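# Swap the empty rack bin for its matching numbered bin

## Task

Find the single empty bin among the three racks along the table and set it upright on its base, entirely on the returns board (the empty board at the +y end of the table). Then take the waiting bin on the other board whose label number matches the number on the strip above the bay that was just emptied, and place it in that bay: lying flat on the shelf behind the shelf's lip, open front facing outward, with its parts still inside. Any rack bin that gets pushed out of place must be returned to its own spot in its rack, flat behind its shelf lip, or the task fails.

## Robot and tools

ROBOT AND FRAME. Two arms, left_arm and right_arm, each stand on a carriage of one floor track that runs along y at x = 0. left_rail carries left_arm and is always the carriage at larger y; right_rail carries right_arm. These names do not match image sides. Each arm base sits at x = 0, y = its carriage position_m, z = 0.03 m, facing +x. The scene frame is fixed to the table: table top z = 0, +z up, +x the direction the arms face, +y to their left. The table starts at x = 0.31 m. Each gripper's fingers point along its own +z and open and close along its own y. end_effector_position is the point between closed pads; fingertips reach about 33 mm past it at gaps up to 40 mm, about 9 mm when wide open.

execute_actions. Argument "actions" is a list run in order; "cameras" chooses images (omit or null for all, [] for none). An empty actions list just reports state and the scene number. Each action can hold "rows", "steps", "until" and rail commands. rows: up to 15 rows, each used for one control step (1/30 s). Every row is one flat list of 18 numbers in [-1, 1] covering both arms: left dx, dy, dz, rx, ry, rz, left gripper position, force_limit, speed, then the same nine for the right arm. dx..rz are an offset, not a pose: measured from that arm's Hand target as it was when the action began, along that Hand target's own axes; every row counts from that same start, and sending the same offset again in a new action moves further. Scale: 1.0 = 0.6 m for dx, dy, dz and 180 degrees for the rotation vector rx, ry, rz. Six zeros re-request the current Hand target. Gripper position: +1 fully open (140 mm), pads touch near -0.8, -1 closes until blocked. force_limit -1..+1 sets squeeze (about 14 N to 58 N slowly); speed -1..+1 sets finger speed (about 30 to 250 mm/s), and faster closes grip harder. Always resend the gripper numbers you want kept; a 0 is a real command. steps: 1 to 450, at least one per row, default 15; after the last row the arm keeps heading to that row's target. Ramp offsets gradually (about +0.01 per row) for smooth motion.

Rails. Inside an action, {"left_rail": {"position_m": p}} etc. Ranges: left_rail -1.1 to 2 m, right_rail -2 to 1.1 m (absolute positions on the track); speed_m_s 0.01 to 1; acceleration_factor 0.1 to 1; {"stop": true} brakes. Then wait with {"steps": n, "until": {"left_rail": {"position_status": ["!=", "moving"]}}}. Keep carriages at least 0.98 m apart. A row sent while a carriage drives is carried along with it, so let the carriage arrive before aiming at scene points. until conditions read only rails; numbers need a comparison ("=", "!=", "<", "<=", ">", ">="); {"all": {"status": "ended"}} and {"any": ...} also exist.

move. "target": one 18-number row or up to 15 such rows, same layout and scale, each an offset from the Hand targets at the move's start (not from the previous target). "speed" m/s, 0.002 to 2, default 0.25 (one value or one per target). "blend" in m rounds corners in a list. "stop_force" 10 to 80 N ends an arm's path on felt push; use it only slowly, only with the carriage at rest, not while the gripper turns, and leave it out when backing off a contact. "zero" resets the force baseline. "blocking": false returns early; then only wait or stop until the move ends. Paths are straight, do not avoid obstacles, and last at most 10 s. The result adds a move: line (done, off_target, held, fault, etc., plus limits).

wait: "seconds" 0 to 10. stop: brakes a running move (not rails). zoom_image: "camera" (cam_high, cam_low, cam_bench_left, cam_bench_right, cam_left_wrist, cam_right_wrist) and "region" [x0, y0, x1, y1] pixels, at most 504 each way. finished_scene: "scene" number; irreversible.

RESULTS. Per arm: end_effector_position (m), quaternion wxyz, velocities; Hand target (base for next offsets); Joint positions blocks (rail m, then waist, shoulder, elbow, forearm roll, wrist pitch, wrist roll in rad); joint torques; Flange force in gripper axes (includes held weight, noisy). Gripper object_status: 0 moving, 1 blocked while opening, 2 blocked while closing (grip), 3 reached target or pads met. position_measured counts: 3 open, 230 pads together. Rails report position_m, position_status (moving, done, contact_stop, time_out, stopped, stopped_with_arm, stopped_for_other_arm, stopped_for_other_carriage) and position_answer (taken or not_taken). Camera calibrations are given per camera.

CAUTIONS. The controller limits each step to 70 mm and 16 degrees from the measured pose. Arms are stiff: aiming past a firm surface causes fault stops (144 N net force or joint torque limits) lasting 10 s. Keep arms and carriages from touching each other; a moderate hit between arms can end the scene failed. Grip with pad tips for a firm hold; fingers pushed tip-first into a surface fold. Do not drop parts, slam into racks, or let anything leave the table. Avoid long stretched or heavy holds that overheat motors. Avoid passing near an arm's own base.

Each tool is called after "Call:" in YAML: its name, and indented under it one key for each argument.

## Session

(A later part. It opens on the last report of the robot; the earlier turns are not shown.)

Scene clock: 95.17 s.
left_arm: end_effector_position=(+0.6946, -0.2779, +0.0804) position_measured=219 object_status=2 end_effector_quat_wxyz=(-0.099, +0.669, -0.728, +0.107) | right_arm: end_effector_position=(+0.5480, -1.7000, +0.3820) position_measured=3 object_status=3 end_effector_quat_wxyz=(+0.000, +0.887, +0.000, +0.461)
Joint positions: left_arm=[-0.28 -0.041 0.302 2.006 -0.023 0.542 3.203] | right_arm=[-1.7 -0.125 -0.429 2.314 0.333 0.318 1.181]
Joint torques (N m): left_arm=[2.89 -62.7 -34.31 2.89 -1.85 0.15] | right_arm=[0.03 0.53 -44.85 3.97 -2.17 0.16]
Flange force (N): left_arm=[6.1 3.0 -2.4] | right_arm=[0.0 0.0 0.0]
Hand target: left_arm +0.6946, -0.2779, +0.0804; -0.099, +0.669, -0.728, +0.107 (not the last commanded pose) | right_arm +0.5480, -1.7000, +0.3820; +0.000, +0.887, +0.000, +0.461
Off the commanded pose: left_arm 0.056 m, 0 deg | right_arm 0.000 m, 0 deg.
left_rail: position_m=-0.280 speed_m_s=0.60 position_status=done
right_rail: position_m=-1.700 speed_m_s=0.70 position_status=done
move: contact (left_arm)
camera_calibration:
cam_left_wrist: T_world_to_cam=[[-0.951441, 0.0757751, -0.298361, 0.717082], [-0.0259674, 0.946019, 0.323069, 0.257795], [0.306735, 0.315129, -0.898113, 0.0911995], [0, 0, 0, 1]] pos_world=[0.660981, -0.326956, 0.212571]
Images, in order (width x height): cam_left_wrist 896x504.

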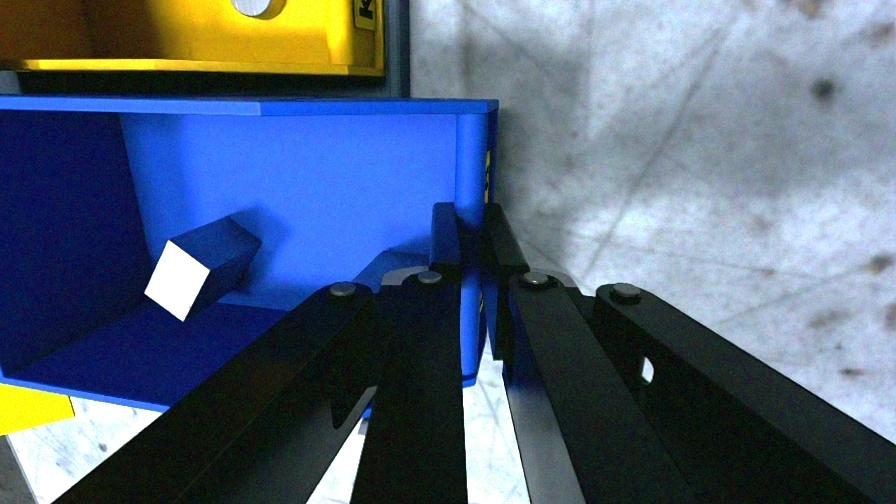

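Call:
move:
  target: [0,0.0115,0.0036,-0.004,0,0,-0.98,1,-1,0,0,0,0,0,0,1,1,1]
  speed: 0.05
  cameras: []

Call:
move:
  target: [0,-0.0996,0.028,0,0,0,-0.98,1,-1,0,0,0,0,0,0,1,1,1]
  speed: 0.03
  stop_force: 12
  cameras: ["cam_left_wrist"]

Scene clock: 96.23 s.
left_arm: end_effector_position=(+0.6887, -0.2774, +0.0764) position_measured=219 object_status=2 end_effector_quat_wxyz=(-0.095, +0.670, -0.729, +0.103) | right_arm: end_effector_position=(+0.5480, -1.7000, +0.3820) position_measured=3 object_status=3 end_effector_quat_wxyz=(+0.000, +0.887, +0.000, +0.461)
Joint positions: left_arm=[-0.28 -0.041 0.303 2.012 -0.022 0.548 3.202] | right_arm=[-1.7 -0.125 -0.429 2.314 0.333 0.318 1.181]
Joint torques (N m): left_arm=[2.77 -62.9 -33.88 2.89 -1.52 0.11] | right_arm=[0.36 0.26 -44.95 3.96 -2.08 0.18]
Flange force (N): left_arm=[5.9 2.4 -1.4] | right_arm=[0.0 0.0 0.0]
Hand target: left_arm +0.6887, -0.2774, +0.0763; -0.095, +0.670, -0.729, +0.103 | right_arm +0.5480, -1.7000, +0.3820; +0.000, +0.887, +0.000, +0.461
Off the commanded pose: left_arm 0.000 m, 0 deg | right_arm 0.000 m, 0 deg.
left_rail: position_m=-0.280 speed_m_s=0.60 position_status=done
right_rail: position_m=-1.700 speed_m_s=0.70 position_status=done
move: done
No camera images: "cameras" was empty.

Scene clock: 97.70 s.
left_arm: end_effector_position=(+0.6962, -0.2779, +0.0761) position_measured=219 object_status=2 end_effector_quat_wxyz=(-0.094, +0.670, -0.729, +0.102) | right_arm: end_effector_position=(+0.5480, -1.7000, +0.3820) position_measured=3 object_status=3 end_effector_quat_wxyz=(+0.000, +0.887, +0.000, +0.461)
Joint positions: left_arm=[-0.28 -0.041 0.313 1.997 -0.021 0.553 3.201] | right_arm=[-1.7 -0.125 -0.429 2.314 0.333 0.318 1.181]
Joint torques (N m): left_arm=[2.77 -63.8 -34.51 2.87 -1.9 0.14] | right_arm=[0.07 0.17 -45.05 3.95 -2.21 0.18]
Flange force (N): left_arm=[5.8 3.7 -2.3] | right_arm=[0.0 0.0 0.0]
Hand target: left_arm +0.6962, -0.2779, +0.0761; -0.094, +0.670, -0.729, +0.102 (not the last commanded pose) | right_arm +0.5480, -1.7000, +0.3820; +0.000, +0.887, +0.000, +0.461
Off the commanded pose: left_arm 0.054 m, 0 deg | right_arm 0.000 m, 0 deg.
left_rail: position_m=-0.280 speed_m_s=0.60 position_status=done
right_rail: position_m=-1.700 speed_m_s=0.70 position_status=done
move: contact (left_arm)
camera_calibration:
cam_left_wrist: T_world_to_cam=[[-0.955388, 0.0758063, -0.285459, 0.719128], [-0.0219081, 0.94565, 0.324449, 0.256136], [0.29454, 0.316228, -0.901802, 0.0959069], [0, 0, 0, 1]] pos_world=[0.664409, -0.327058, 0.208668]
Images, in order (width x height): cam_left_wrist 896x504.

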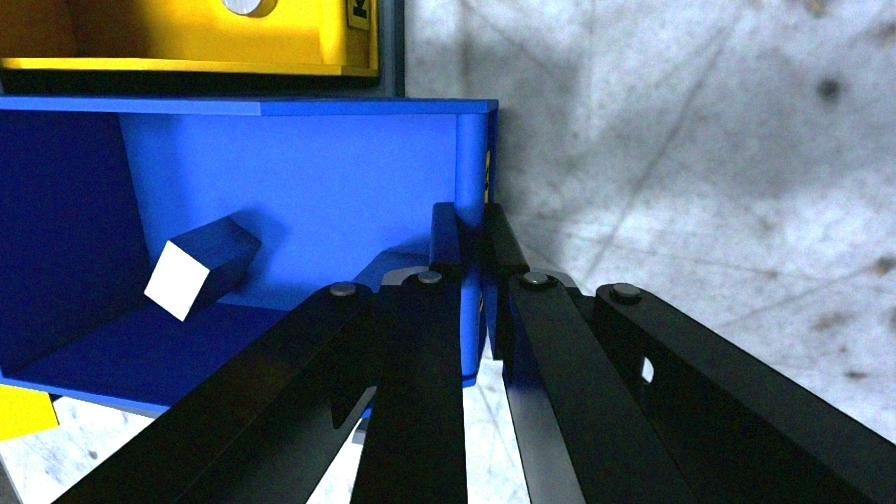

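Call:
execute_actions:
  actions: []
  cameras: ["cam_high","cam_left_wrist"]

Call:
zoom_image:
  camera: "cam_high"
  region: [400, 150, 600, 290]

Call:
zoom_image:
  camera: "cam_left_wrist"
  region: [0, 330, 450, 504]

Scene clock: 97.97 s.
left_arm: end_effector_position=(+0.6962, -0.2779, +0.0761) position_measured=219 object_status=2 end_effector_quat_wxyz=(-0.094, +0.670, -0.729, +0.102) | right_arm: end_effector_position=(+0.5480, -1.7000, +0.3820) position_measured=3 object_status=3 end_effector_quat_wxyz=(+0.000, +0.887, +0.000, +0.461)
Joint positions: left_arm=[-0.28 -0.041 0.313 1.997 -0.021 0.553 3.201] | right_arm=[-1.7 -0.125 -0.429 2.314 0.333 0.318 1.181]
Joint velocities: within noise
Joint torques (N m): left_arm=[2.86 -63.71 -34.4 2.88 -1.92 0.12] | right_arm=[0.27 0.63 -44.88 4.05 -2.19 0.18]
Flange force (N): left_arm=[5.7 3.4 -2.7] | right_arm=[0.0 0.0 0.0]
Hand target: left_arm +0.6962, -0.2779, +0.0761; -0.094, +0.670, -0.729, +0.102 (not the last commanded pose) | right_arm +0.5480, -1.7000, +0.3820; +0.000, +0.887, +0.000, +0.461
Tool commands: left_gripper/position=-0.98 left_gripper/force_limit=+1.0 left_gripper/speed=-1.0 right_gripper/position=+1.0 right_gripper/force_limit=+1.0 right_gripper/speed=+1.0
Off the commanded pose: left_arm 0.054 m, 0 deg | right_arm 0.000 m, 0 deg.
left_rail: position_m=-0.280 speed_m_s=0.60 position_status=done
right_rail: position_m=-1.700 speed_m_s=0.70 position_status=done
camera_calibration:
cam_left_wrist: T_world_to_cam=[[-0.955388, 0.0758063, -0.285459, 0.719128], [-0.0219081, 0.94565, 0.324449, 0.256136], [0.29454, 0.316228, -0.901802, 0.0959069], [0, 0, 0, 1]] pos_world=[0.664409, -0.327058, 0.208668]
Images, in order (width x height): cam_high 896x504, cam_left_wrist 896x504.

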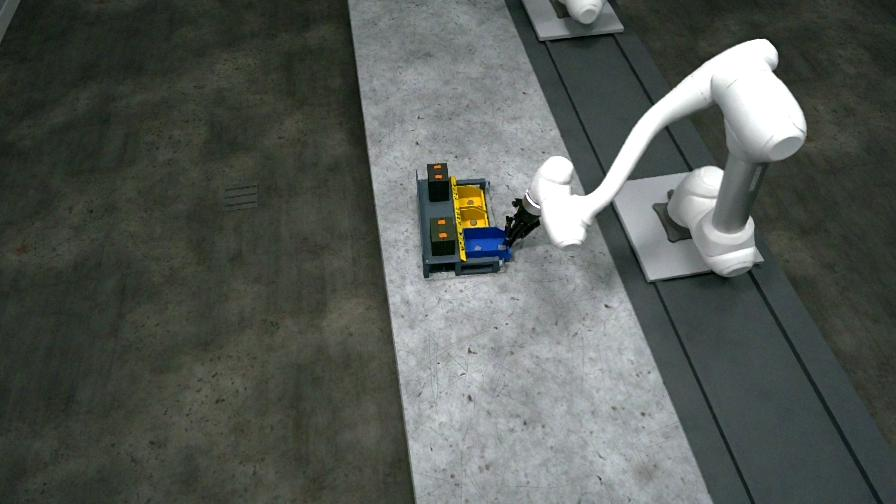

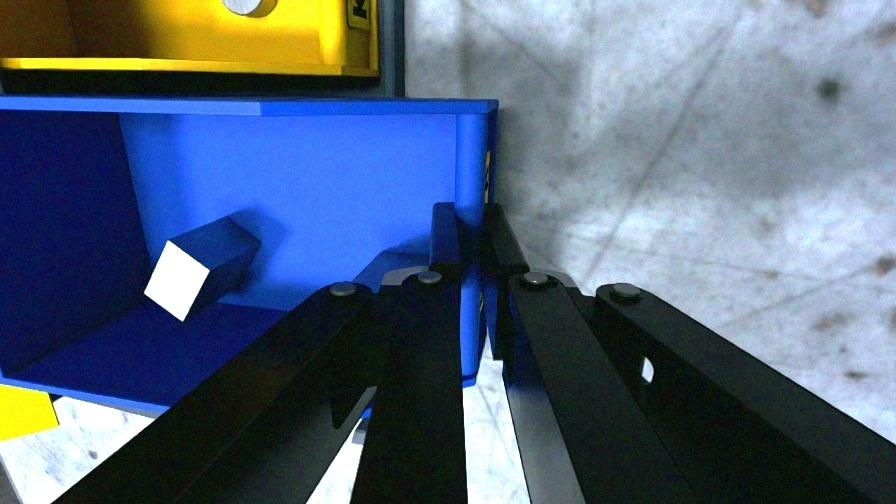

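Scaled by 2.520 from the camera's 896x504 image, which has a finer 1280x720 frame.

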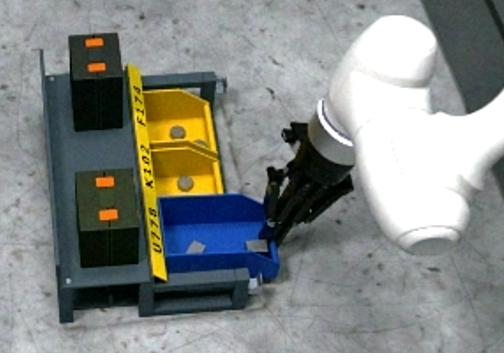

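Scaled by 1.120 from the camera's 896x504 image, which has a finer 1280x720 frame.

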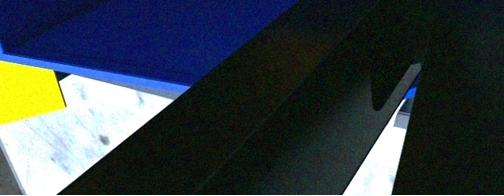

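Call:
move:
  target:
    - [0,0.014,-0.004,0,0,0,-0.98,1,-1,0,0,0,0,0,0,1,1,1]
    - [0,0.014,-0.004,-0.019,0,0,-0.98,1,-1,0,0,0,0,0,0,1,1,1]
  speed: 0.05
  cameras: ["cam_high"]

Call:
zoom_image:
  camera: "cam_high"
  region: [440, 170, 540, 290]

Call:
move:
  target: [0,-0.1035,0.023,0,0,0,-0.98,1,-1,0,0,0,0,0,0,1,1,1]
  speed: 0.03
  stop_force: 14
  cameras: ["cam_left_wrist","cam_high"]

Call:
zoom_image:
  camera: "cam_high"
  region: [440, 170, 540, 290]

Scene clock: 99.97 s.
left_arm: end_effector_position=(+0.6875, -0.2771, +0.0761) position_measured=219 object_status=2 end_effector_quat_wxyz=(-0.074, +0.673, -0.732, +0.080) | right_arm: end_effector_position=(+0.5480, -1.7000, +0.3820) position_measured=3 object_status=3 end_effector_quat_wxyz=(+0.000, +0.887, +0.000, +0.461)
Joint positions: left_arm=[-0.28 -0.042 0.321 1.974 -0.015 0.628 3.195] | right_arm=[-1.7 -0.125 -0.429 2.314 0.333 0.318 1.181]
Joint torques (N m): left_arm=[2.81 -64.62 -34.01 2.97 -1.3 0.15] | right_arm=[0.28 -0.41 -44.77 3.89 -2.22 0.16]
Flange force (N): left_arm=[5.2 3.0 -2.0] | right_arm=[0.0 0.0 0.0]
Hand target: left_arm +0.6875, -0.2771, +0.0761; -0.074, +0.673, -0.732, +0.080 | right_arm +0.5480, -1.7000, +0.3820; +0.000, +0.887, +0.000, +0.461
Off the commanded pose: left_arm 0.000 m, 0 deg | right_arm 0.000 m, 0 deg.
left_rail: position_m=-0.280 speed_m_s=0.60 position_status=done
right_rail: position_m=-1.700 speed_m_s=0.70 position_status=done
move: done
Images, in order (width x height): cam_high 896x504.

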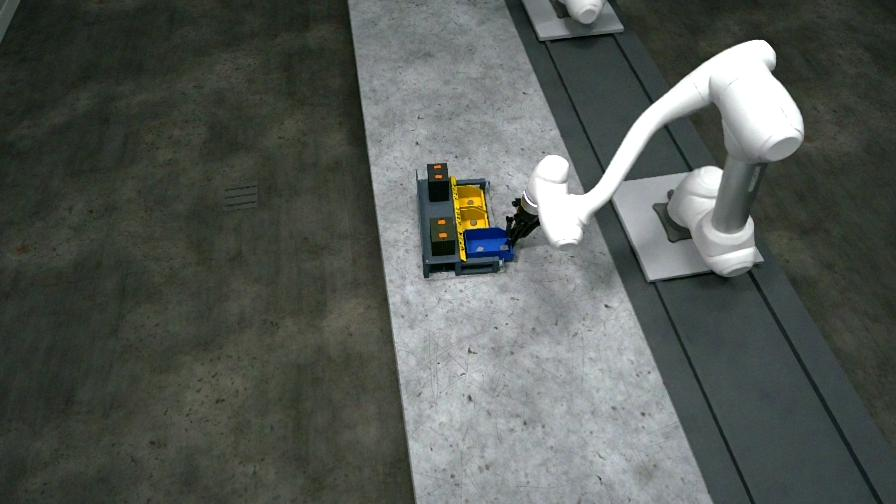

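Scaled by 4.200 from the camera's 896x504 image, which has a finer 1280x720 frame.

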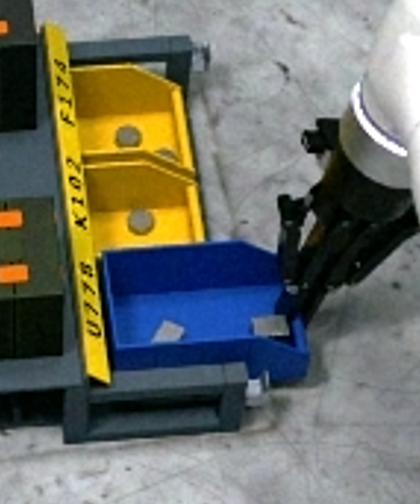

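Scene clock: 101.53 s.
left_arm: end_effector_position=(+0.6969, -0.2780, +0.0758) position_measured=219 object_status=2 end_effector_quat_wxyz=(-0.074, +0.673, -0.732, +0.080) | right_arm: end_effector_position=(+0.5480, -1.7000, +0.3820) position_measured=3 object_status=3 end_effector_quat_wxyz=(+0.000, +0.887, +0.000, +0.461)
Joint positions: left_arm=[-0.28 -0.043 0.334 1.955 -0.014 0.634 3.194] | right_arm=[-1.7 -0.125 -0.429 2.314 0.333 0.318 1.181]
Joint torques (N m): left_arm=[2.9 -66.08 -34.75 2.94 -1.61 0.12] | right_arm=[-0.09 0.29 -44.86 3.97 -2.09 0.17]
Flange force (N): left_arm=[5.3 3.7 -2.4] | right_arm=[0.0 0.0 0.0]
Hand target: left_arm +0.6969, -0.2779, +0.0758; -0.074, +0.673, -0.732, +0.080 (not the last commanded pose) | right_arm +0.5480, -1.7000, +0.3820; +0.000, +0.887, +0.000, +0.461
Off the commanded pose: left_arm 0.054 m, 0 deg | right_arm 0.000 m, 0 deg.
left_rail: position_m=-0.280 speed_m_s=0.60 position_status=done
right_rail: position_m=-1.700 speed_m_s=0.70 position_status=done
move: contact (left_arm)
camera_calibration:
cam_left_wrist: T_world_to_cam=[[-0.970853, 0.0771321, -0.226925, 0.726423], [-0.0021199, 0.944001, 0.329937, 0.241698], [0.239666, 0.320801, -0.916322, 0.136143], [0, 0, 0, 1]] pos_world=[0.673133, -0.327868, 0.209849]
Images, in order (width x height): cam_high 896x504, cam_left_wrist 896x504.

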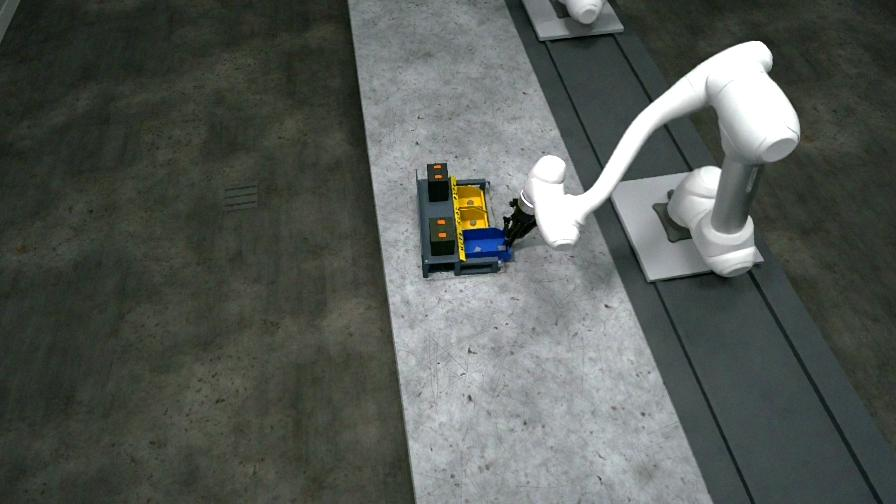

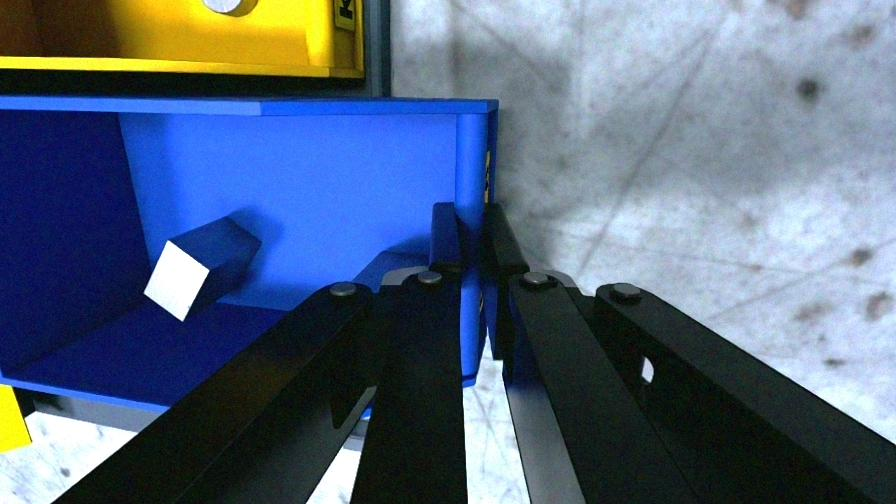

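Scaled by 4.200 from the camera's 896x504 image, which has a finer 1280x720 frame.

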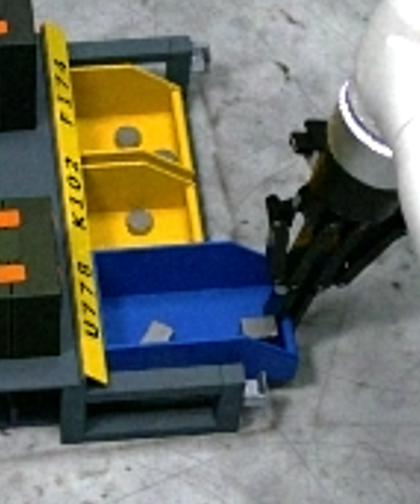

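Call:
move:
  target:
    - [0,0.0165,-0.004,0,0,0,-0.98,1,-1,0,0,0,0,0,0,1,1,1]
    - [0,0.018,0.004,0.01,0,0,-0.98,1,-1,0,0,0,0,0,0,1,1,1]
  speed: 0.05
  cameras: ["cam_high"]

Call:
move:
  target: [0,-0.106,0.026,0,0,0,-0.98,1,-1,0,0,0,0,0,0,1,1,1]
  speed: 0.03
  stop_force: 12
  cameras: ["cam_left_wrist","cam_high"]

Call:
zoom_image:
  camera: "cam_high"
  region: [440, 170, 540, 290]

Scene clock: 103.77 s.
left_arm: end_effector_position=(+0.6869, -0.2771, +0.0711) position_measured=219 object_status=2 end_effector_quat_wxyz=(-0.084, +0.672, -0.730, +0.092) | right_arm: end_effector_position=(+0.5480, -1.7000, +0.3820) position_measured=3 object_status=3 end_effector_quat_wxyz=(+0.000, +0.887, +0.000, +0.461)
Joint positions: left_arm=[-0.28 -0.041 0.316 1.998 -0.018 0.578 3.199] | right_arm=[-1.7 -0.125 -0.429 2.314 0.333 0.318 1.181]
Joint torques (N m): left_arm=[2.83 -63.7 -33.32 2.9 -1.28 0.14] | right_arm=[0.28 0.03 -44.96 3.98 -2.22 0.18]
Flange force (N): left_arm=[5.9 2.2 -1.8] | right_arm=[0.0 0.0 0.0]
Hand target: left_arm +0.6869, -0.2771, +0.0711; -0.085, +0.672, -0.730, +0.092 | right_arm +0.5480, -1.7000, +0.3820; +0.000, +0.887, +0.000, +0.461
Off the commanded pose: left_arm 0.000 m, 0 deg | right_arm 0.000 m, 0 deg.
left_rail: position_m=-0.280 speed_m_s=0.60 position_status=done
right_rail: position_m=-1.700 speed_m_s=0.70 position_status=done
move: done
Images, in order (width x height): cam_high 896x504.

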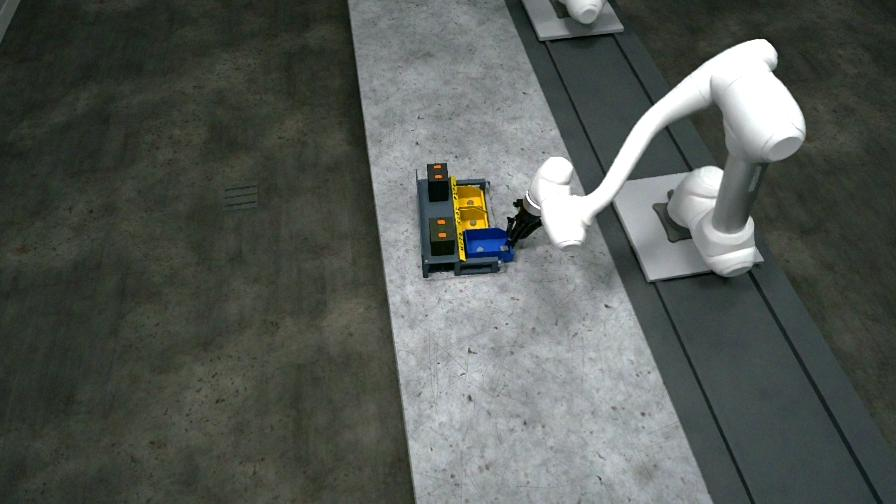

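Scene clock: 105.37 s.
left_arm: end_effector_position=(+0.6993, -0.2781, +0.0710) position_measured=219 object_status=2 end_effector_quat_wxyz=(-0.084, +0.672, -0.730, +0.091) | right_arm: end_effector_position=(+0.5480, -1.7000, +0.3820) position_measured=3 object_status=3 end_effector_quat_wxyz=(+0.000, +0.887, +0.000, +0.461)
Joint positions: left_arm=[-0.28 -0.042 0.333 1.974 -0.018 0.586 3.197] | right_arm=[-1.7 -0.125 -0.429 2.314 0.333 0.318 1.181]
Joint torques (N m): left_arm=[2.82 -66.07 -35.99 2.79 -2.5 0.05] | right_arm=[-0.24 0.33 -45.2 3.97 -2.17 0.15]
Flange force (N): left_arm=[5.6 5.6 -2.9] | right_arm=[0.0 0.0 0.0]
Hand target: left_arm +0.6993, -0.2781, +0.0710; -0.084, +0.672, -0.730, +0.091 (not the last commanded pose) | right_arm +0.5480, -1.7000, +0.3820; +0.000, +0.887, +0.000, +0.461
Off the commanded pose: left_arm 0.053 m, 0 deg | right_arm 0.000 m, 0 deg.
left_rail: position_m=-0.280 speed_m_s=0.60 position_status=done
right_rail: position_m=-1.700 speed_m_s=0.70 position_status=done
move: contact (left_arm)
camera_calibration:
cam_left_wrist: T_world_to_cam=[[-0.963521, 0.0764408, -0.256485, 0.724342], [-0.0121747, 0.944833, 0.327327, 0.250868], [0.267356, 0.318509, -0.909435, 0.11072], [0, 0, 0, 1]] pos_world=[0.671371, -0.327663, 0.204359]
Images, in order (width x height): cam_high 896x504, cam_left_wrist 896x504.

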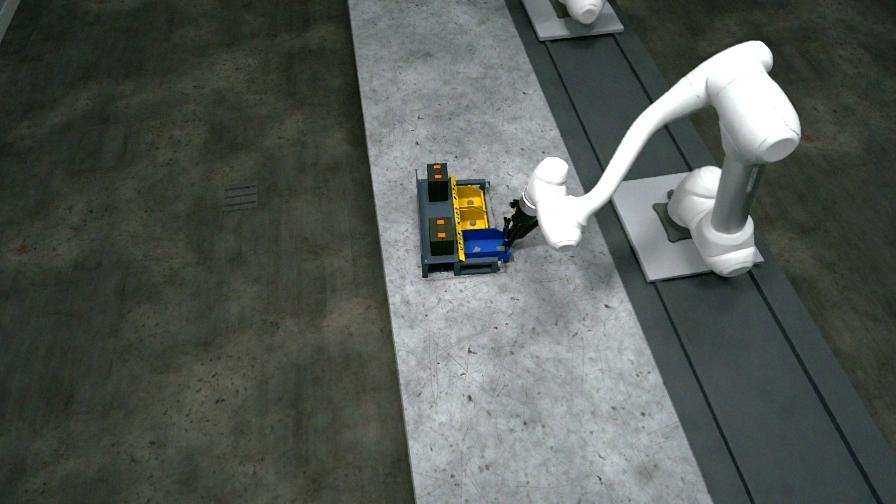

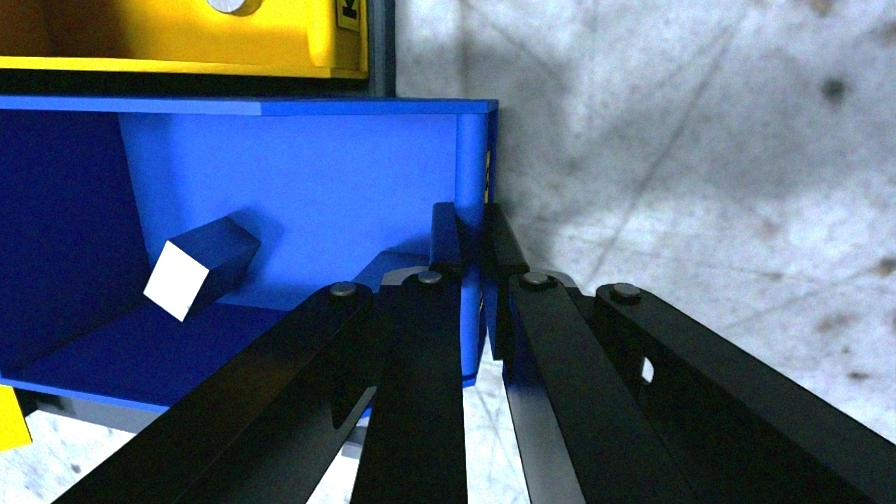

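Scaled by 4.200 from the camera's 896x504 image, which has a finer 1280x720 frame.

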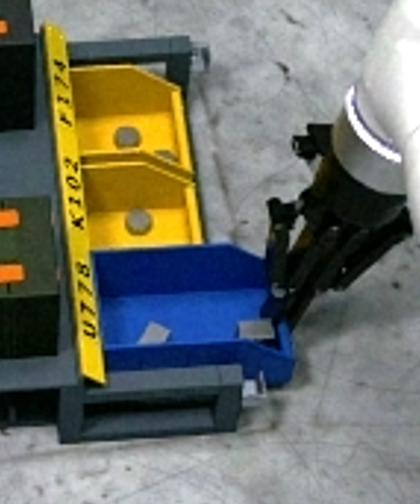

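Call:
move:
  target:
    - [0,0.0174,-0.013,0,0,0,-0.98,1,-1,0,0,0,0,0,0,1,1,1]
    - [0,0.0174,-0.013,-0.037,0,0,-0.98,1,-1,0,0,0,0,0,0,1,1,1]
  speed: 0.05
  cameras: ["cam_high"]

Call:
move:
  target: [0,-0.105,0.0138,0,0,0,-0.98,1,-1,0,0,0,0,0,0,1,1,1]
  speed: 0.03
  stop_force: 10
  cameras: ["cam_left_wrist","cam_high"]

Call:
zoom_image:
  camera: "cam_high"
  region: [440, 170, 540, 290]

Scene clock: 109.10 s.
left_arm: end_effector_position=(+0.6873, -0.2771, +0.0759) position_measured=219 object_status=2 end_effector_quat_wxyz=(-0.045, +0.675, -0.735, +0.049) | right_arm: end_effector_position=(+0.5480, -1.7000, +0.3820) position_measured=3 object_status=3 end_effector_quat_wxyz=(+0.000, +0.887, +0.000, +0.461)
Joint positions: left_arm=[-0.28 -0.044 0.352 1.916 -0.007 0.741 3.187] | right_arm=[-1.7 -0.125 -0.429 2.314 0.333 0.318 1.181]
Joint torques (N m): left_arm=[2.93 -68.42 -34.32 3.07 -0.93 0.12] | right_arm=[-0.11 0.03 -44.53 3.95 -2.11 0.23]
Flange force (N): left_arm=[5.4 2.5 -1.3] | right_arm=[0.0 0.0 0.0]
Hand target: left_arm +0.6873, -0.2771, +0.0759; -0.045, +0.675, -0.735, +0.049 | right_arm +0.5480, -1.7000, +0.3820; +0.000, +0.887, +0.000, +0.461
Off the commanded pose: left_arm 0.000 m, 0 deg | right_arm 0.000 m, 0 deg.
left_rail: position_m=-0.280 speed_m_s=0.60 position_status=done
right_rail: position_m=-1.700 speed_m_s=0.70 position_status=done
move: done
Images, in order (width x height): cam_high 896x504.

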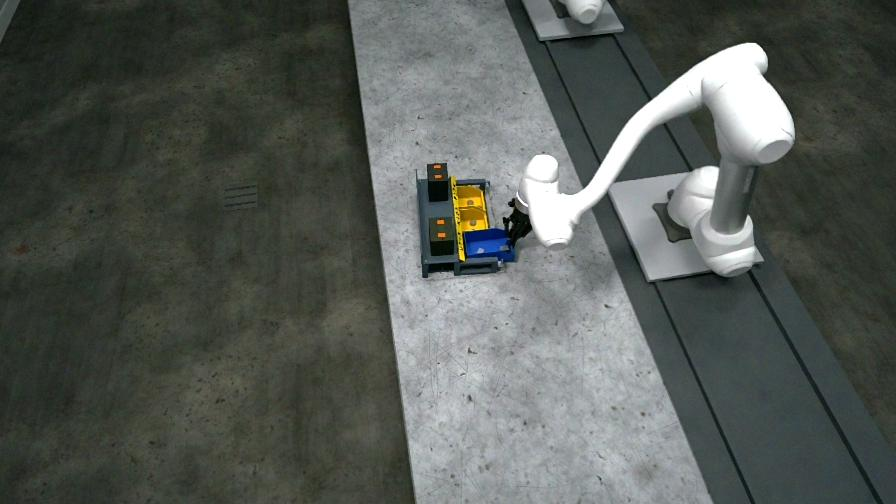

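Scene clock: 112.00 s.
left_arm: end_effector_position=(+0.7506, -0.2824, +0.0761) position_measured=219 object_status=2 end_effector_quat_wxyz=(-0.045, +0.675, -0.735, +0.049) | right_arm: end_effector_position=(+0.5480, -1.7000, +0.3820) position_measured=3 object_status=3 end_effector_quat_wxyz=(+0.000, +0.887, +0.000, +0.461)
Joint positions: left_arm=[-0.28 -0.047 0.435 1.787 -0.006 0.787 3.182] | right_arm=[-1.7 -0.125 -0.429 2.314 0.333 0.318 1.181]
Joint torques (N m): left_arm=[2.94 -77.39 -35.59 3.2 -0.89 0.1] | right_arm=[-0.34 0.66 -44.8 3.98 -2.17 0.13]
Flange force (N): left_arm=[5.1 3.1 -1.4] | right_arm=[0.0 0.0 0.0]
Hand target: left_arm +0.7506, -0.2824, +0.0761; -0.045, +0.675, -0.735, +0.049 | right_arm +0.5480, -1.7000, +0.3820; +0.000, +0.887, +0.000, +0.461
Off the commanded pose: left_arm 0.000 m, 0 deg | right_arm 0.000 m, 0 deg.
left_rail: position_m=-0.280 speed_m_s=0.60 position_status=done
right_rail: position_m=-1.700 speed_m_s=0.70 position_status=done
move: done
camera_calibration:
cam_left_wrist: T_world_to_cam=[[-0.986668, 0.0782913, -0.142674, 0.784705], [0.026176, 0.941612, 0.335682, 0.223564], [0.160624, 0.327472, -0.931108, 0.187303], [0, 0, 0, 1]] pos_world=[0.738307, -0.333283, 0.21131]
Images, in order (width x height): cam_high 896x504, cam_left_wrist 896x504.

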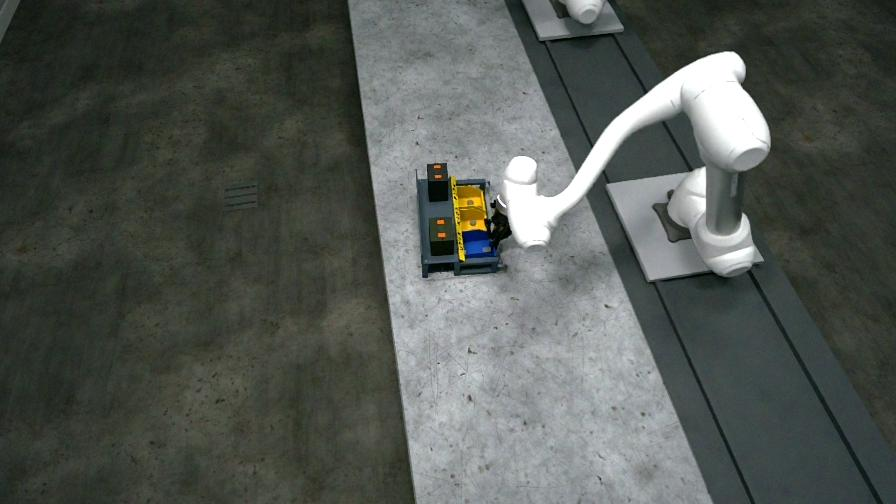

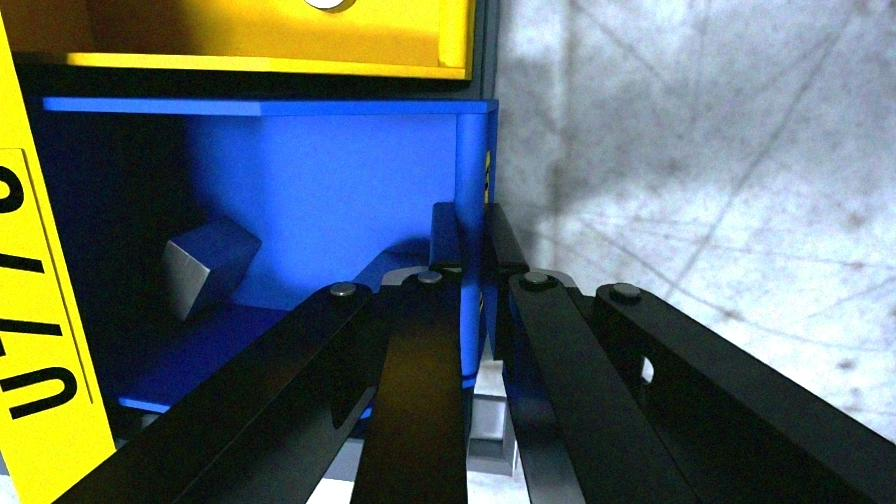

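Scaled by 4.200 from the camera's 896x504 image, which has a finer 1280x720 frame.

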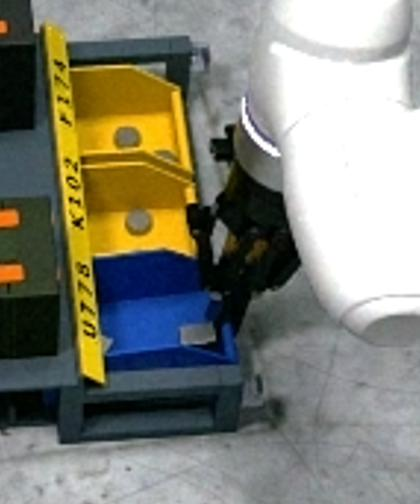

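Call:
move:
  target: [-0.003,-0.005,0.0007,0,0,0,-0.98,1,-1,0,0,0,0,0,0,1,1,1]
  speed: 0.03
  stop_force: 12
  cameras: []

Call:
move:
  target: [0,0.0054,0.0413,0,0,0,-0.98,1,-1,0,0,0,0,0,0,1,1,1]
  speed: 0.015
  stop_force: 20
  cameras: ["cam_left_wrist","cam_high"]

Call:
zoom_image:
  camera: "cam_high"
  region: [440, 170, 540, 290]

Scene clock: 113.63 s.
left_arm: end_effector_position=(+0.7537, -0.2809, +0.0760) position_measured=219 object_status=2 end_effector_quat_wxyz=(-0.045, +0.675, -0.735, +0.049) | right_arm: end_effector_position=(+0.5480, -1.7000, +0.3820) position_measured=3 object_status=3 end_effector_quat_wxyz=(+0.000, +0.887, +0.000, +0.461)
Joint positions: left_arm=[-0.28 -0.045 0.439 1.78 -0.007 0.789 3.185] | right_arm=[-1.7 -0.125 -0.429 2.314 0.333 0.318 1.181]
Joint torques (N m): left_arm=[3.05 -77.88 -35.59 3.18 -0.85 0.13] | right_arm=[-0.48 0.61 -44.74 3.9 -2.23 0.21]
Flange force (N): left_arm=[4.6 3.1 -1.4] | right_arm=[0.0 0.0 0.0]
Hand target: left_arm +0.7537, -0.2809, +0.0760; -0.045, +0.675, -0.735, +0.049 | right_arm +0.5480, -1.7000, +0.3820; +0.000, +0.887, +0.000, +0.461
Off the commanded pose: left_arm 0.000 m, 0 deg | right_arm 0.000 m, 0 deg.
left_rail: position_m=-0.280 speed_m_s=0.60 position_status=done
right_rail: position_m=-1.700 speed_m_s=0.70 position_status=done
move: done
No camera images: "cameras" was empty.

Scene clock: 115.27 s.
left_arm: end_effector_position=(+0.7539, -0.2809, +0.0608) position_measured=219 object_status=2 end_effector_quat_wxyz=(-0.045, +0.675, -0.735, +0.049) | right_arm: end_effector_position=(+0.5480, -1.7000, +0.3820) position_measured=3 object_status=3 end_effector_quat_wxyz=(+0.000, +0.887, +0.000, +0.461)
Joint positions: left_arm=[-0.28 -0.045 0.455 1.79 -0.007 0.764 3.185] | right_arm=[-1.7 -0.125 -0.429 2.314 0.333 0.318 1.181]
Joint torques (N m): left_arm=[3.48 -52.24 -22.28 3.3 -1.65 0.12] | right_arm=[0 0.51 -44.98 3.93 -2.15 0.1]
Flange force (N): left_arm=[6.9 4.9 -38.5] | right_arm=[0.0 0.0 0.0]
Hand target: left_arm +0.7539, -0.2809, +0.0608; -0.045, +0.675, -0.735, +0.049 (not the last commanded pose) | right_arm +0.5480, -1.7000, +0.3820; +0.000, +0.887, +0.000, +0.461
Off the commanded pose: left_arm 0.010 m, 0 deg | right_arm 0.000 m, 0 deg.
left_rail: position_m=-0.280 speed_m_s=0.60 position_status=done
right_rail: position_m=-1.700 speed_m_s=0.70 position_status=done
move: contact (left_arm)
camera_calibration:
cam_left_wrist: T_world_to_cam=[[-0.986608, 0.0783146, -0.14308, 0.785709], [0.0260626, 0.941616, 0.335678, 0.22716], [0.161015, 0.327453, -0.931047, 0.171789], [0, 0, 0, 1]] pos_world=[0.741606, -0.331683, 0.19611]
Images, in order (width x height): cam_high 896x504, cam_left_wrist 896x504.

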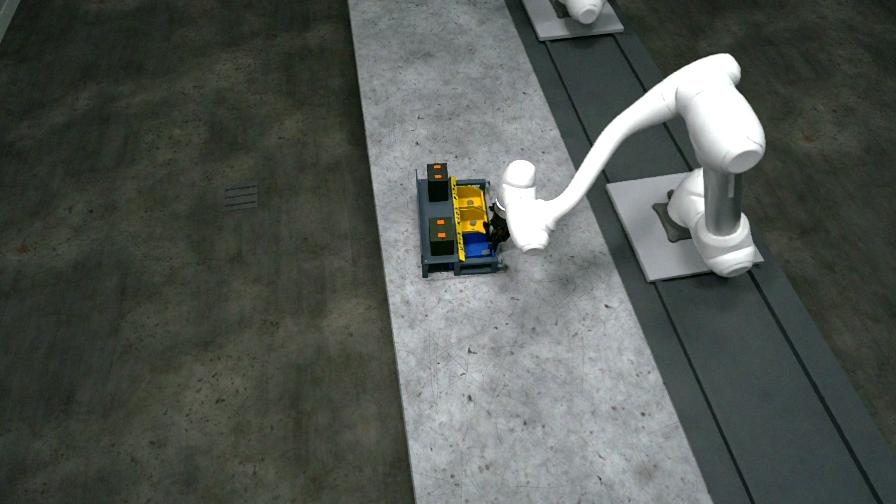

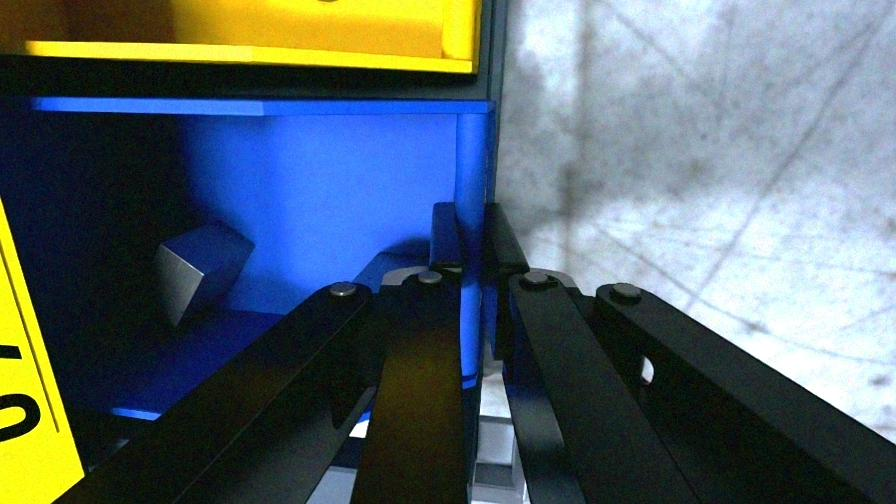

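Scaled by 4.200 from the camera's 896x504 image, which has a finer 1280x720 frame.

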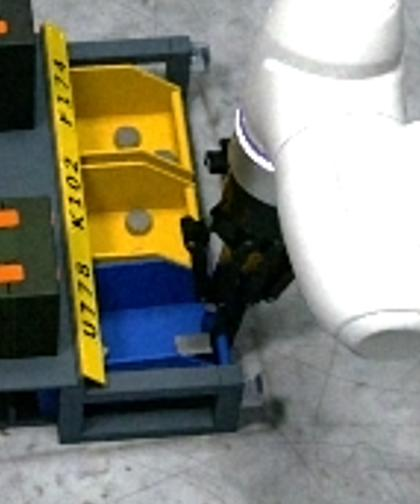

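Call:
move:
  target: [0,-0.002,-0.018,0,0,0,-0.98,1,-1,0,0,0,0,0,0,1,1,1]
  speed: 0.03
  cameras: []

Call:
move:
  target: [0,-0.0085,0.001,0,0,0,-0.98,1,-1,0,0,0,0,0,0,1,1,1]
  speed: 0.02
  stop_force: 12
  cameras: []

Call:
move:
  target: [0,0.0054,0.0413,0,0,0,-0.98,1,-1,0,0,0,0,0,0,1,1,1]
  speed: 0.015
  stop_force: 20
  cameras: ["cam_left_wrist"]

Scene clock: 116.23 s.
left_arm: end_effector_position=(+0.7537, -0.2808, +0.0717) position_measured=219 object_status=2 end_effector_quat_wxyz=(-0.045, +0.675, -0.735, +0.049) | right_arm: end_effector_position=(+0.5480, -1.7000, +0.3820) position_measured=3 object_status=3 end_effector_quat_wxyz=(+0.000, +0.887, +0.000, +0.461)
Joint positions: left_arm=[-0.28 -0.045 0.444 1.784 -0.007 0.781 3.185] | right_arm=[-1.7 -0.125 -0.429 2.314 0.333 0.318 1.181]
Joint torques (N m): left_arm=[3.12 -78.83 -35.31 3.12 -1.23 0.07] | right_arm=[0.09 0.66 -45.01 4.02 -2.11 0.21]
Flange force (N): left_arm=[4.0 1.8 -1.2] | right_arm=[0.0 0.0 0.0]
Hand target: left_arm +0.7537, -0.2808, +0.0717; -0.045, +0.675, -0.735, +0.049 | right_arm +0.5480, -1.7000, +0.3820; +0.000, +0.887, +0.000, +0.461
Off the commanded pose: left_arm 0.000 m, 0 deg | right_arm 0.000 m, 0 deg.
left_rail: position_m=-0.280 speed_m_s=0.60 position_status=done
right_rail: position_m=-1.700 speed_m_s=0.70 position_status=done
move: done
No camera images: "cameras" was empty.

Scene clock: 117.47 s.
left_arm: end_effector_position=(+0.7588, -0.2813, +0.0718) position_measured=219 object_status=2 end_effector_quat_wxyz=(-0.045, +0.675, -0.735, +0.049) | right_arm: end_effector_position=(+0.5480, -1.7000, +0.3820) position_measured=3 object_status=3 end_effector_quat_wxyz=(+0.000, +0.887, +0.000, +0.461)
Joint positions: left_arm=[-0.28 -0.045 0.45 1.773 -0.007 0.786 3.185] | right_arm=[-1.7 -0.125 -0.429 2.314 0.333 0.318 1.181]
Joint torques (N m): left_arm=[3.03 -78.48 -35.44 3.15 -0.85 0.13] | right_arm=[0.23 0.5 -44.44 3.97 -2.17 0.09]
Flange force (N): left_arm=[4.4 3.4 -1.9] | right_arm=[0.0 0.0 0.0]
Hand target: left_arm +0.7588, -0.2813, +0.0718; -0.045, +0.675, -0.735, +0.049 | right_arm +0.5480, -1.7000, +0.3820; +0.000, +0.887, +0.000, +0.461
Off the commanded pose: left_arm 0.000 m, 0 deg | right_arm 0.000 m, 0 deg.
left_rail: position_m=-0.280 speed_m_s=0.60 position_status=done
right_rail: position_m=-1.700 speed_m_s=0.70 position_status=done
move: done
No camera images: "cameras" was empty.

Scene clock: 119.30 s.
left_arm: end_effector_position=(+0.7589, -0.2813, +0.0537) position_measured=219 object_status=2 end_effector_quat_wxyz=(-0.045, +0.675, -0.735, +0.049) | right_arm: end_effector_position=(+0.5480, -1.7000, +0.3820) position_measured=3 object_status=3 end_effector_quat_wxyz=(+0.000, +0.887, +0.000, +0.461)
Joint positions: left_arm=[-0.28 -0.045 0.469 1.784 -0.007 0.756 3.185] | right_arm=[-1.7 -0.125 -0.429 2.314 0.333 0.318 1.181]
Joint torques (N m): left_arm=[1.92 -53.95 -23.69 2.85 -2.35 0.13] | right_arm=[0.86 0.23 -44.73 3.98 -2.27 0.23]
Flange force (N): left_arm=[3.7 6.9 -38.4] | right_arm=[0.0 0.0 0.0]
Hand target: left_arm +0.7589, -0.2813, +0.0537; -0.045, +0.675, -0.735, +0.049 (not the last commanded pose) | right_arm +0.5480, -1.7000, +0.3820; +0.000, +0.887, +0.000, +0.461
Off the commanded pose: left_arm 0.007 m, 0 deg | right_arm 0.000 m, 0 deg.
left_rail: position_m=-0.280 speed_m_s=0.60 position_status=done
right_rail: position_m=-1.700 speed_m_s=0.70 position_status=done
move: contact (left_arm)
camera_calibration:
cam_left_wrist: T_world_to_cam=[[-0.986595, 0.0782533, -0.143205, 0.789644], [0.0259638, 0.941622, 0.335668, 0.229995], [0.161112, 0.32745, -0.931031, 0.164367], [0, 0, 0, 1]] pos_world=[0.746606, -0.332183, 0.18891]
Images, in order (width x height): cam_left_wrist 896x504.

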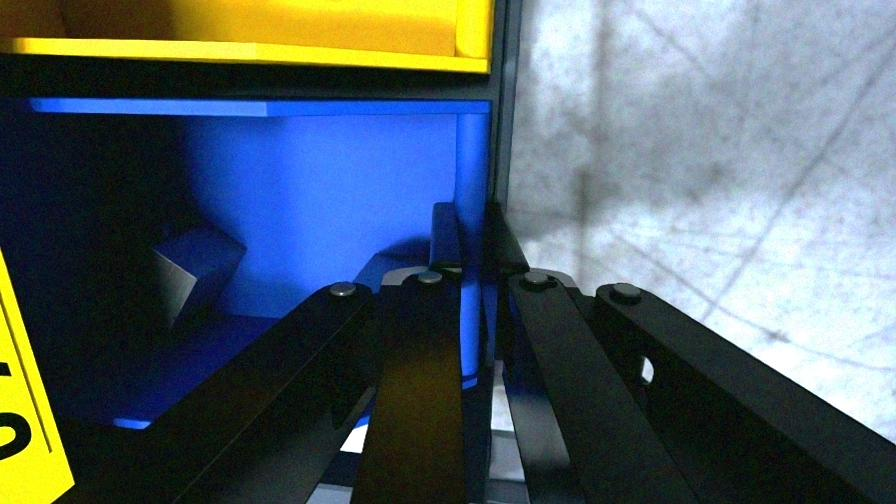

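Call:
execute_actions:
  actions:
    - {"rows":[[0,0,0,0,0,0,-0.55,-1,-1,0,0,0,0,0,0,1,1,1]],"steps":50}
  cameras: []

Call:
move:
  target:
    - [0,0.009,-0.066,0,0,0,-0.55,-1,-1,0,0,0,0,0,0,1,1,1]
    - [0,0.05,-0.33,0.04,0,0,-0.55,-1,-1,0,0,0,0,0,0,1,1,1]
  speed: [0.05,0.15]
  cameras: ["cam_left_wrist","cam_high","cam_bench_left"]

Call:
zoom_image:
  camera: "cam_high"
  region: [440, 170, 540, 290]

Call:
zoom_image:
  camera: "cam_bench_left"
  region: [400, 250, 650, 400]

Scene clock: 121.43 s.
left_arm: end_effector_position=(+0.7589, -0.2813, +0.0537) position_measured=199 object_status=3 end_effector_quat_wxyz=(-0.045, +0.675, -0.735, +0.049) | right_arm: end_effector_position=(+0.5480, -1.7000, +0.3820) position_measured=3 object_status=3 end_effector_quat_wxyz=(+0.000, +0.887, +0.000, +0.461)
Joint positions: left_arm=[-0.28 -0.045 0.469 1.784 -0.007 0.756 3.185] | right_arm=[-1.7 -0.125 -0.429 2.314 0.333 0.318 1.181]
Joint torques (N m): left_arm=[3.13 -75.72 -31.88 3.07 -0.23 0.15] | right_arm=[-0.06 -0.51 -44.7 4.05 -2.18 0.25]
Flange force (N): left_arm=[5.2 2.1 -6.3] | right_arm=[0.0 0.0 0.0]
Hand target: left_arm +0.7589, -0.2813, +0.0537; -0.045, +0.675, -0.735, +0.049 | right_arm +0.5480, -1.7000, +0.3820; +0.000, +0.887, +0.000, +0.461
Off the commanded pose: left_arm 0.000 m, 0 deg | right_arm 0.000 m, 0 deg.
left_rail: position_m=-0.280 speed_m_s=0.60 position_status=done
right_rail: position_m=-1.700 speed_m_s=0.70 position_status=done
No camera images: "cameras" was empty.

Scene clock: 123.90 s.
left_arm: end_effector_position=(+0.7031, -0.2767, +0.2459) position_measured=199 object_status=3 end_effector_quat_wxyz=(-0.087, +0.671, -0.730, +0.095) | right_arm: end_effector_position=(+0.5480, -1.7000, +0.3820) position_measured=3 object_status=3 end_effector_quat_wxyz=(+0.000, +0.887, +0.000, +0.461)
Joint positions: left_arm=[-0.28 -0.039 0.172 1.815 -0.014 0.896 3.194] | right_arm=[-1.7 -0.125 -0.429 2.314 0.333 0.318 1.181]
Joint torques (N m): left_arm=[2.99 -57.09 -37.86 3.64 -0.36 0.11] | right_arm=[0.07 0.56 -44.87 3.96 -2.26 0.21]
Flange force (N): left_arm=[5.0 -3.4 -0.7] | right_arm=[0.0 0.0 0.0]
Hand target: left_arm +0.7031, -0.2767, +0.2459; -0.088, +0.671, -0.730, +0.095 | right_arm +0.5480, -1.7000, +0.3820; +0.000, +0.887, +0.000, +0.461
Off the commanded pose: left_arm 0.000 m, 0 deg | right_arm 0.000 m, 0 deg.
left_rail: position_m=-0.280 speed_m_s=0.60 position_status=done
right_rail: position_m=-1.700 speed_m_s=0.70 position_status=done
move: done
camera_calibration:
cam_left_wrist: T_world_to_cam=[[-0.960951, 0.0761841, -0.266027, 0.773295], [-0.0154201, 0.945119, 0.326362, 0.194975], [0.27629, 0.31772, -0.907038, 0.261155], [0, 0, 0, 1]] pos_world=[0.67395, -0.326161, 0.378962]
Images, in order (width x height): cam_high 896x504, cam_bench_left 896x504, cam_left_wrist 896x504.

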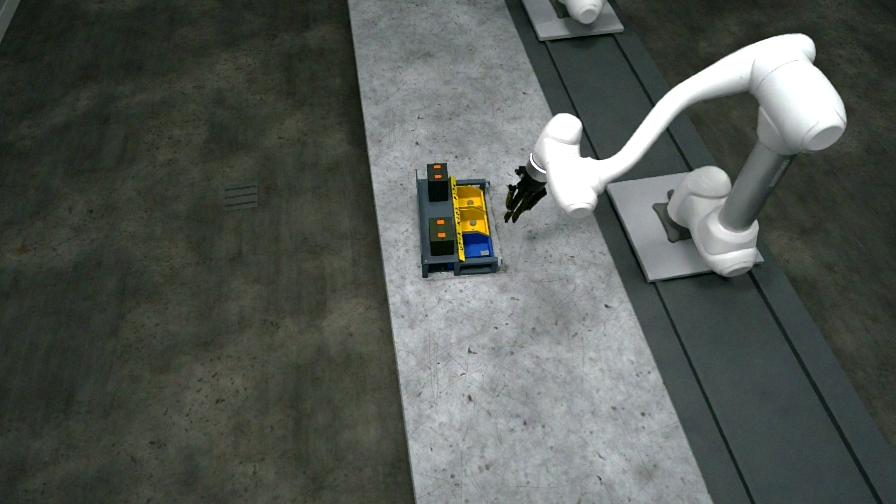

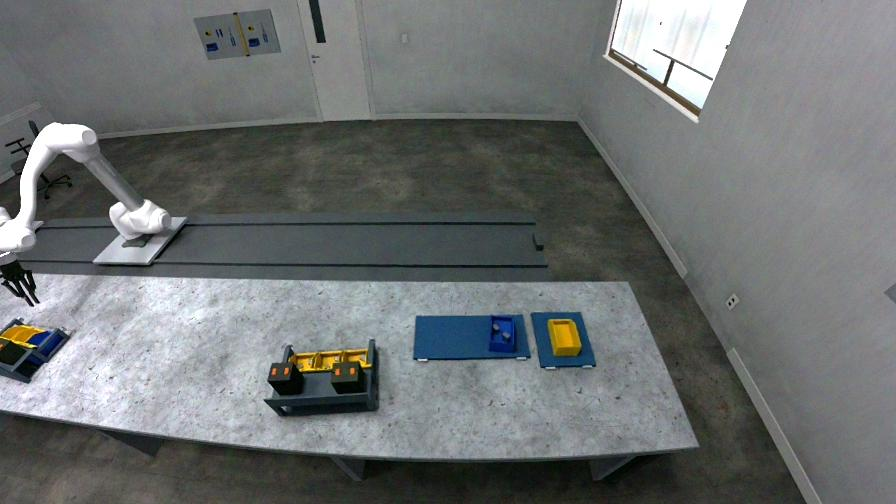

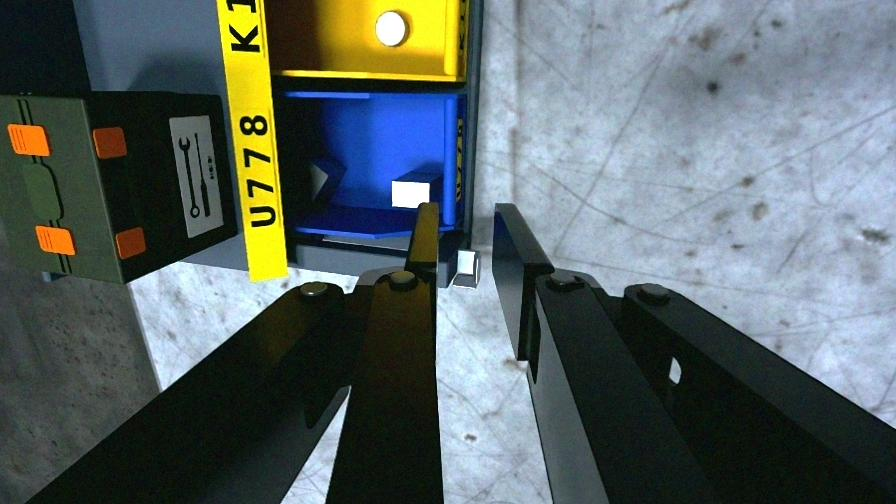

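Scaled by 4.200 from the camera's 896x504 image, which has a finer 1280x720 frame.

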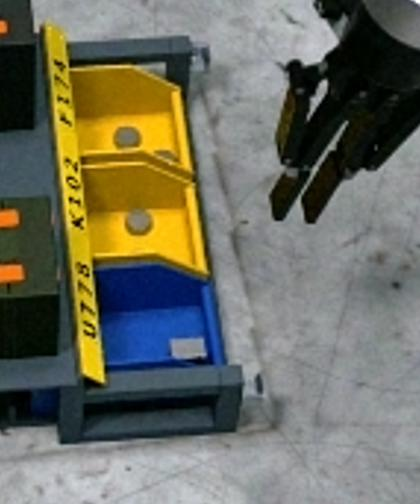

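Scaled by 2.016 from the camera's 896x504 image, which has a finer 1280x720 frame.

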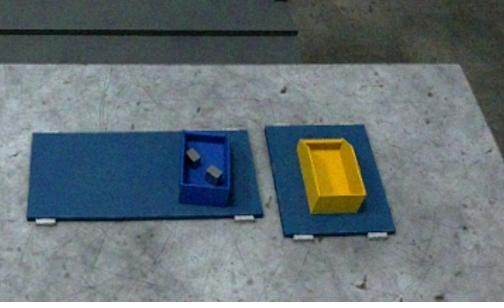

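Call:
finished_scene:
  scene: 2

The scene is finished: the task was done.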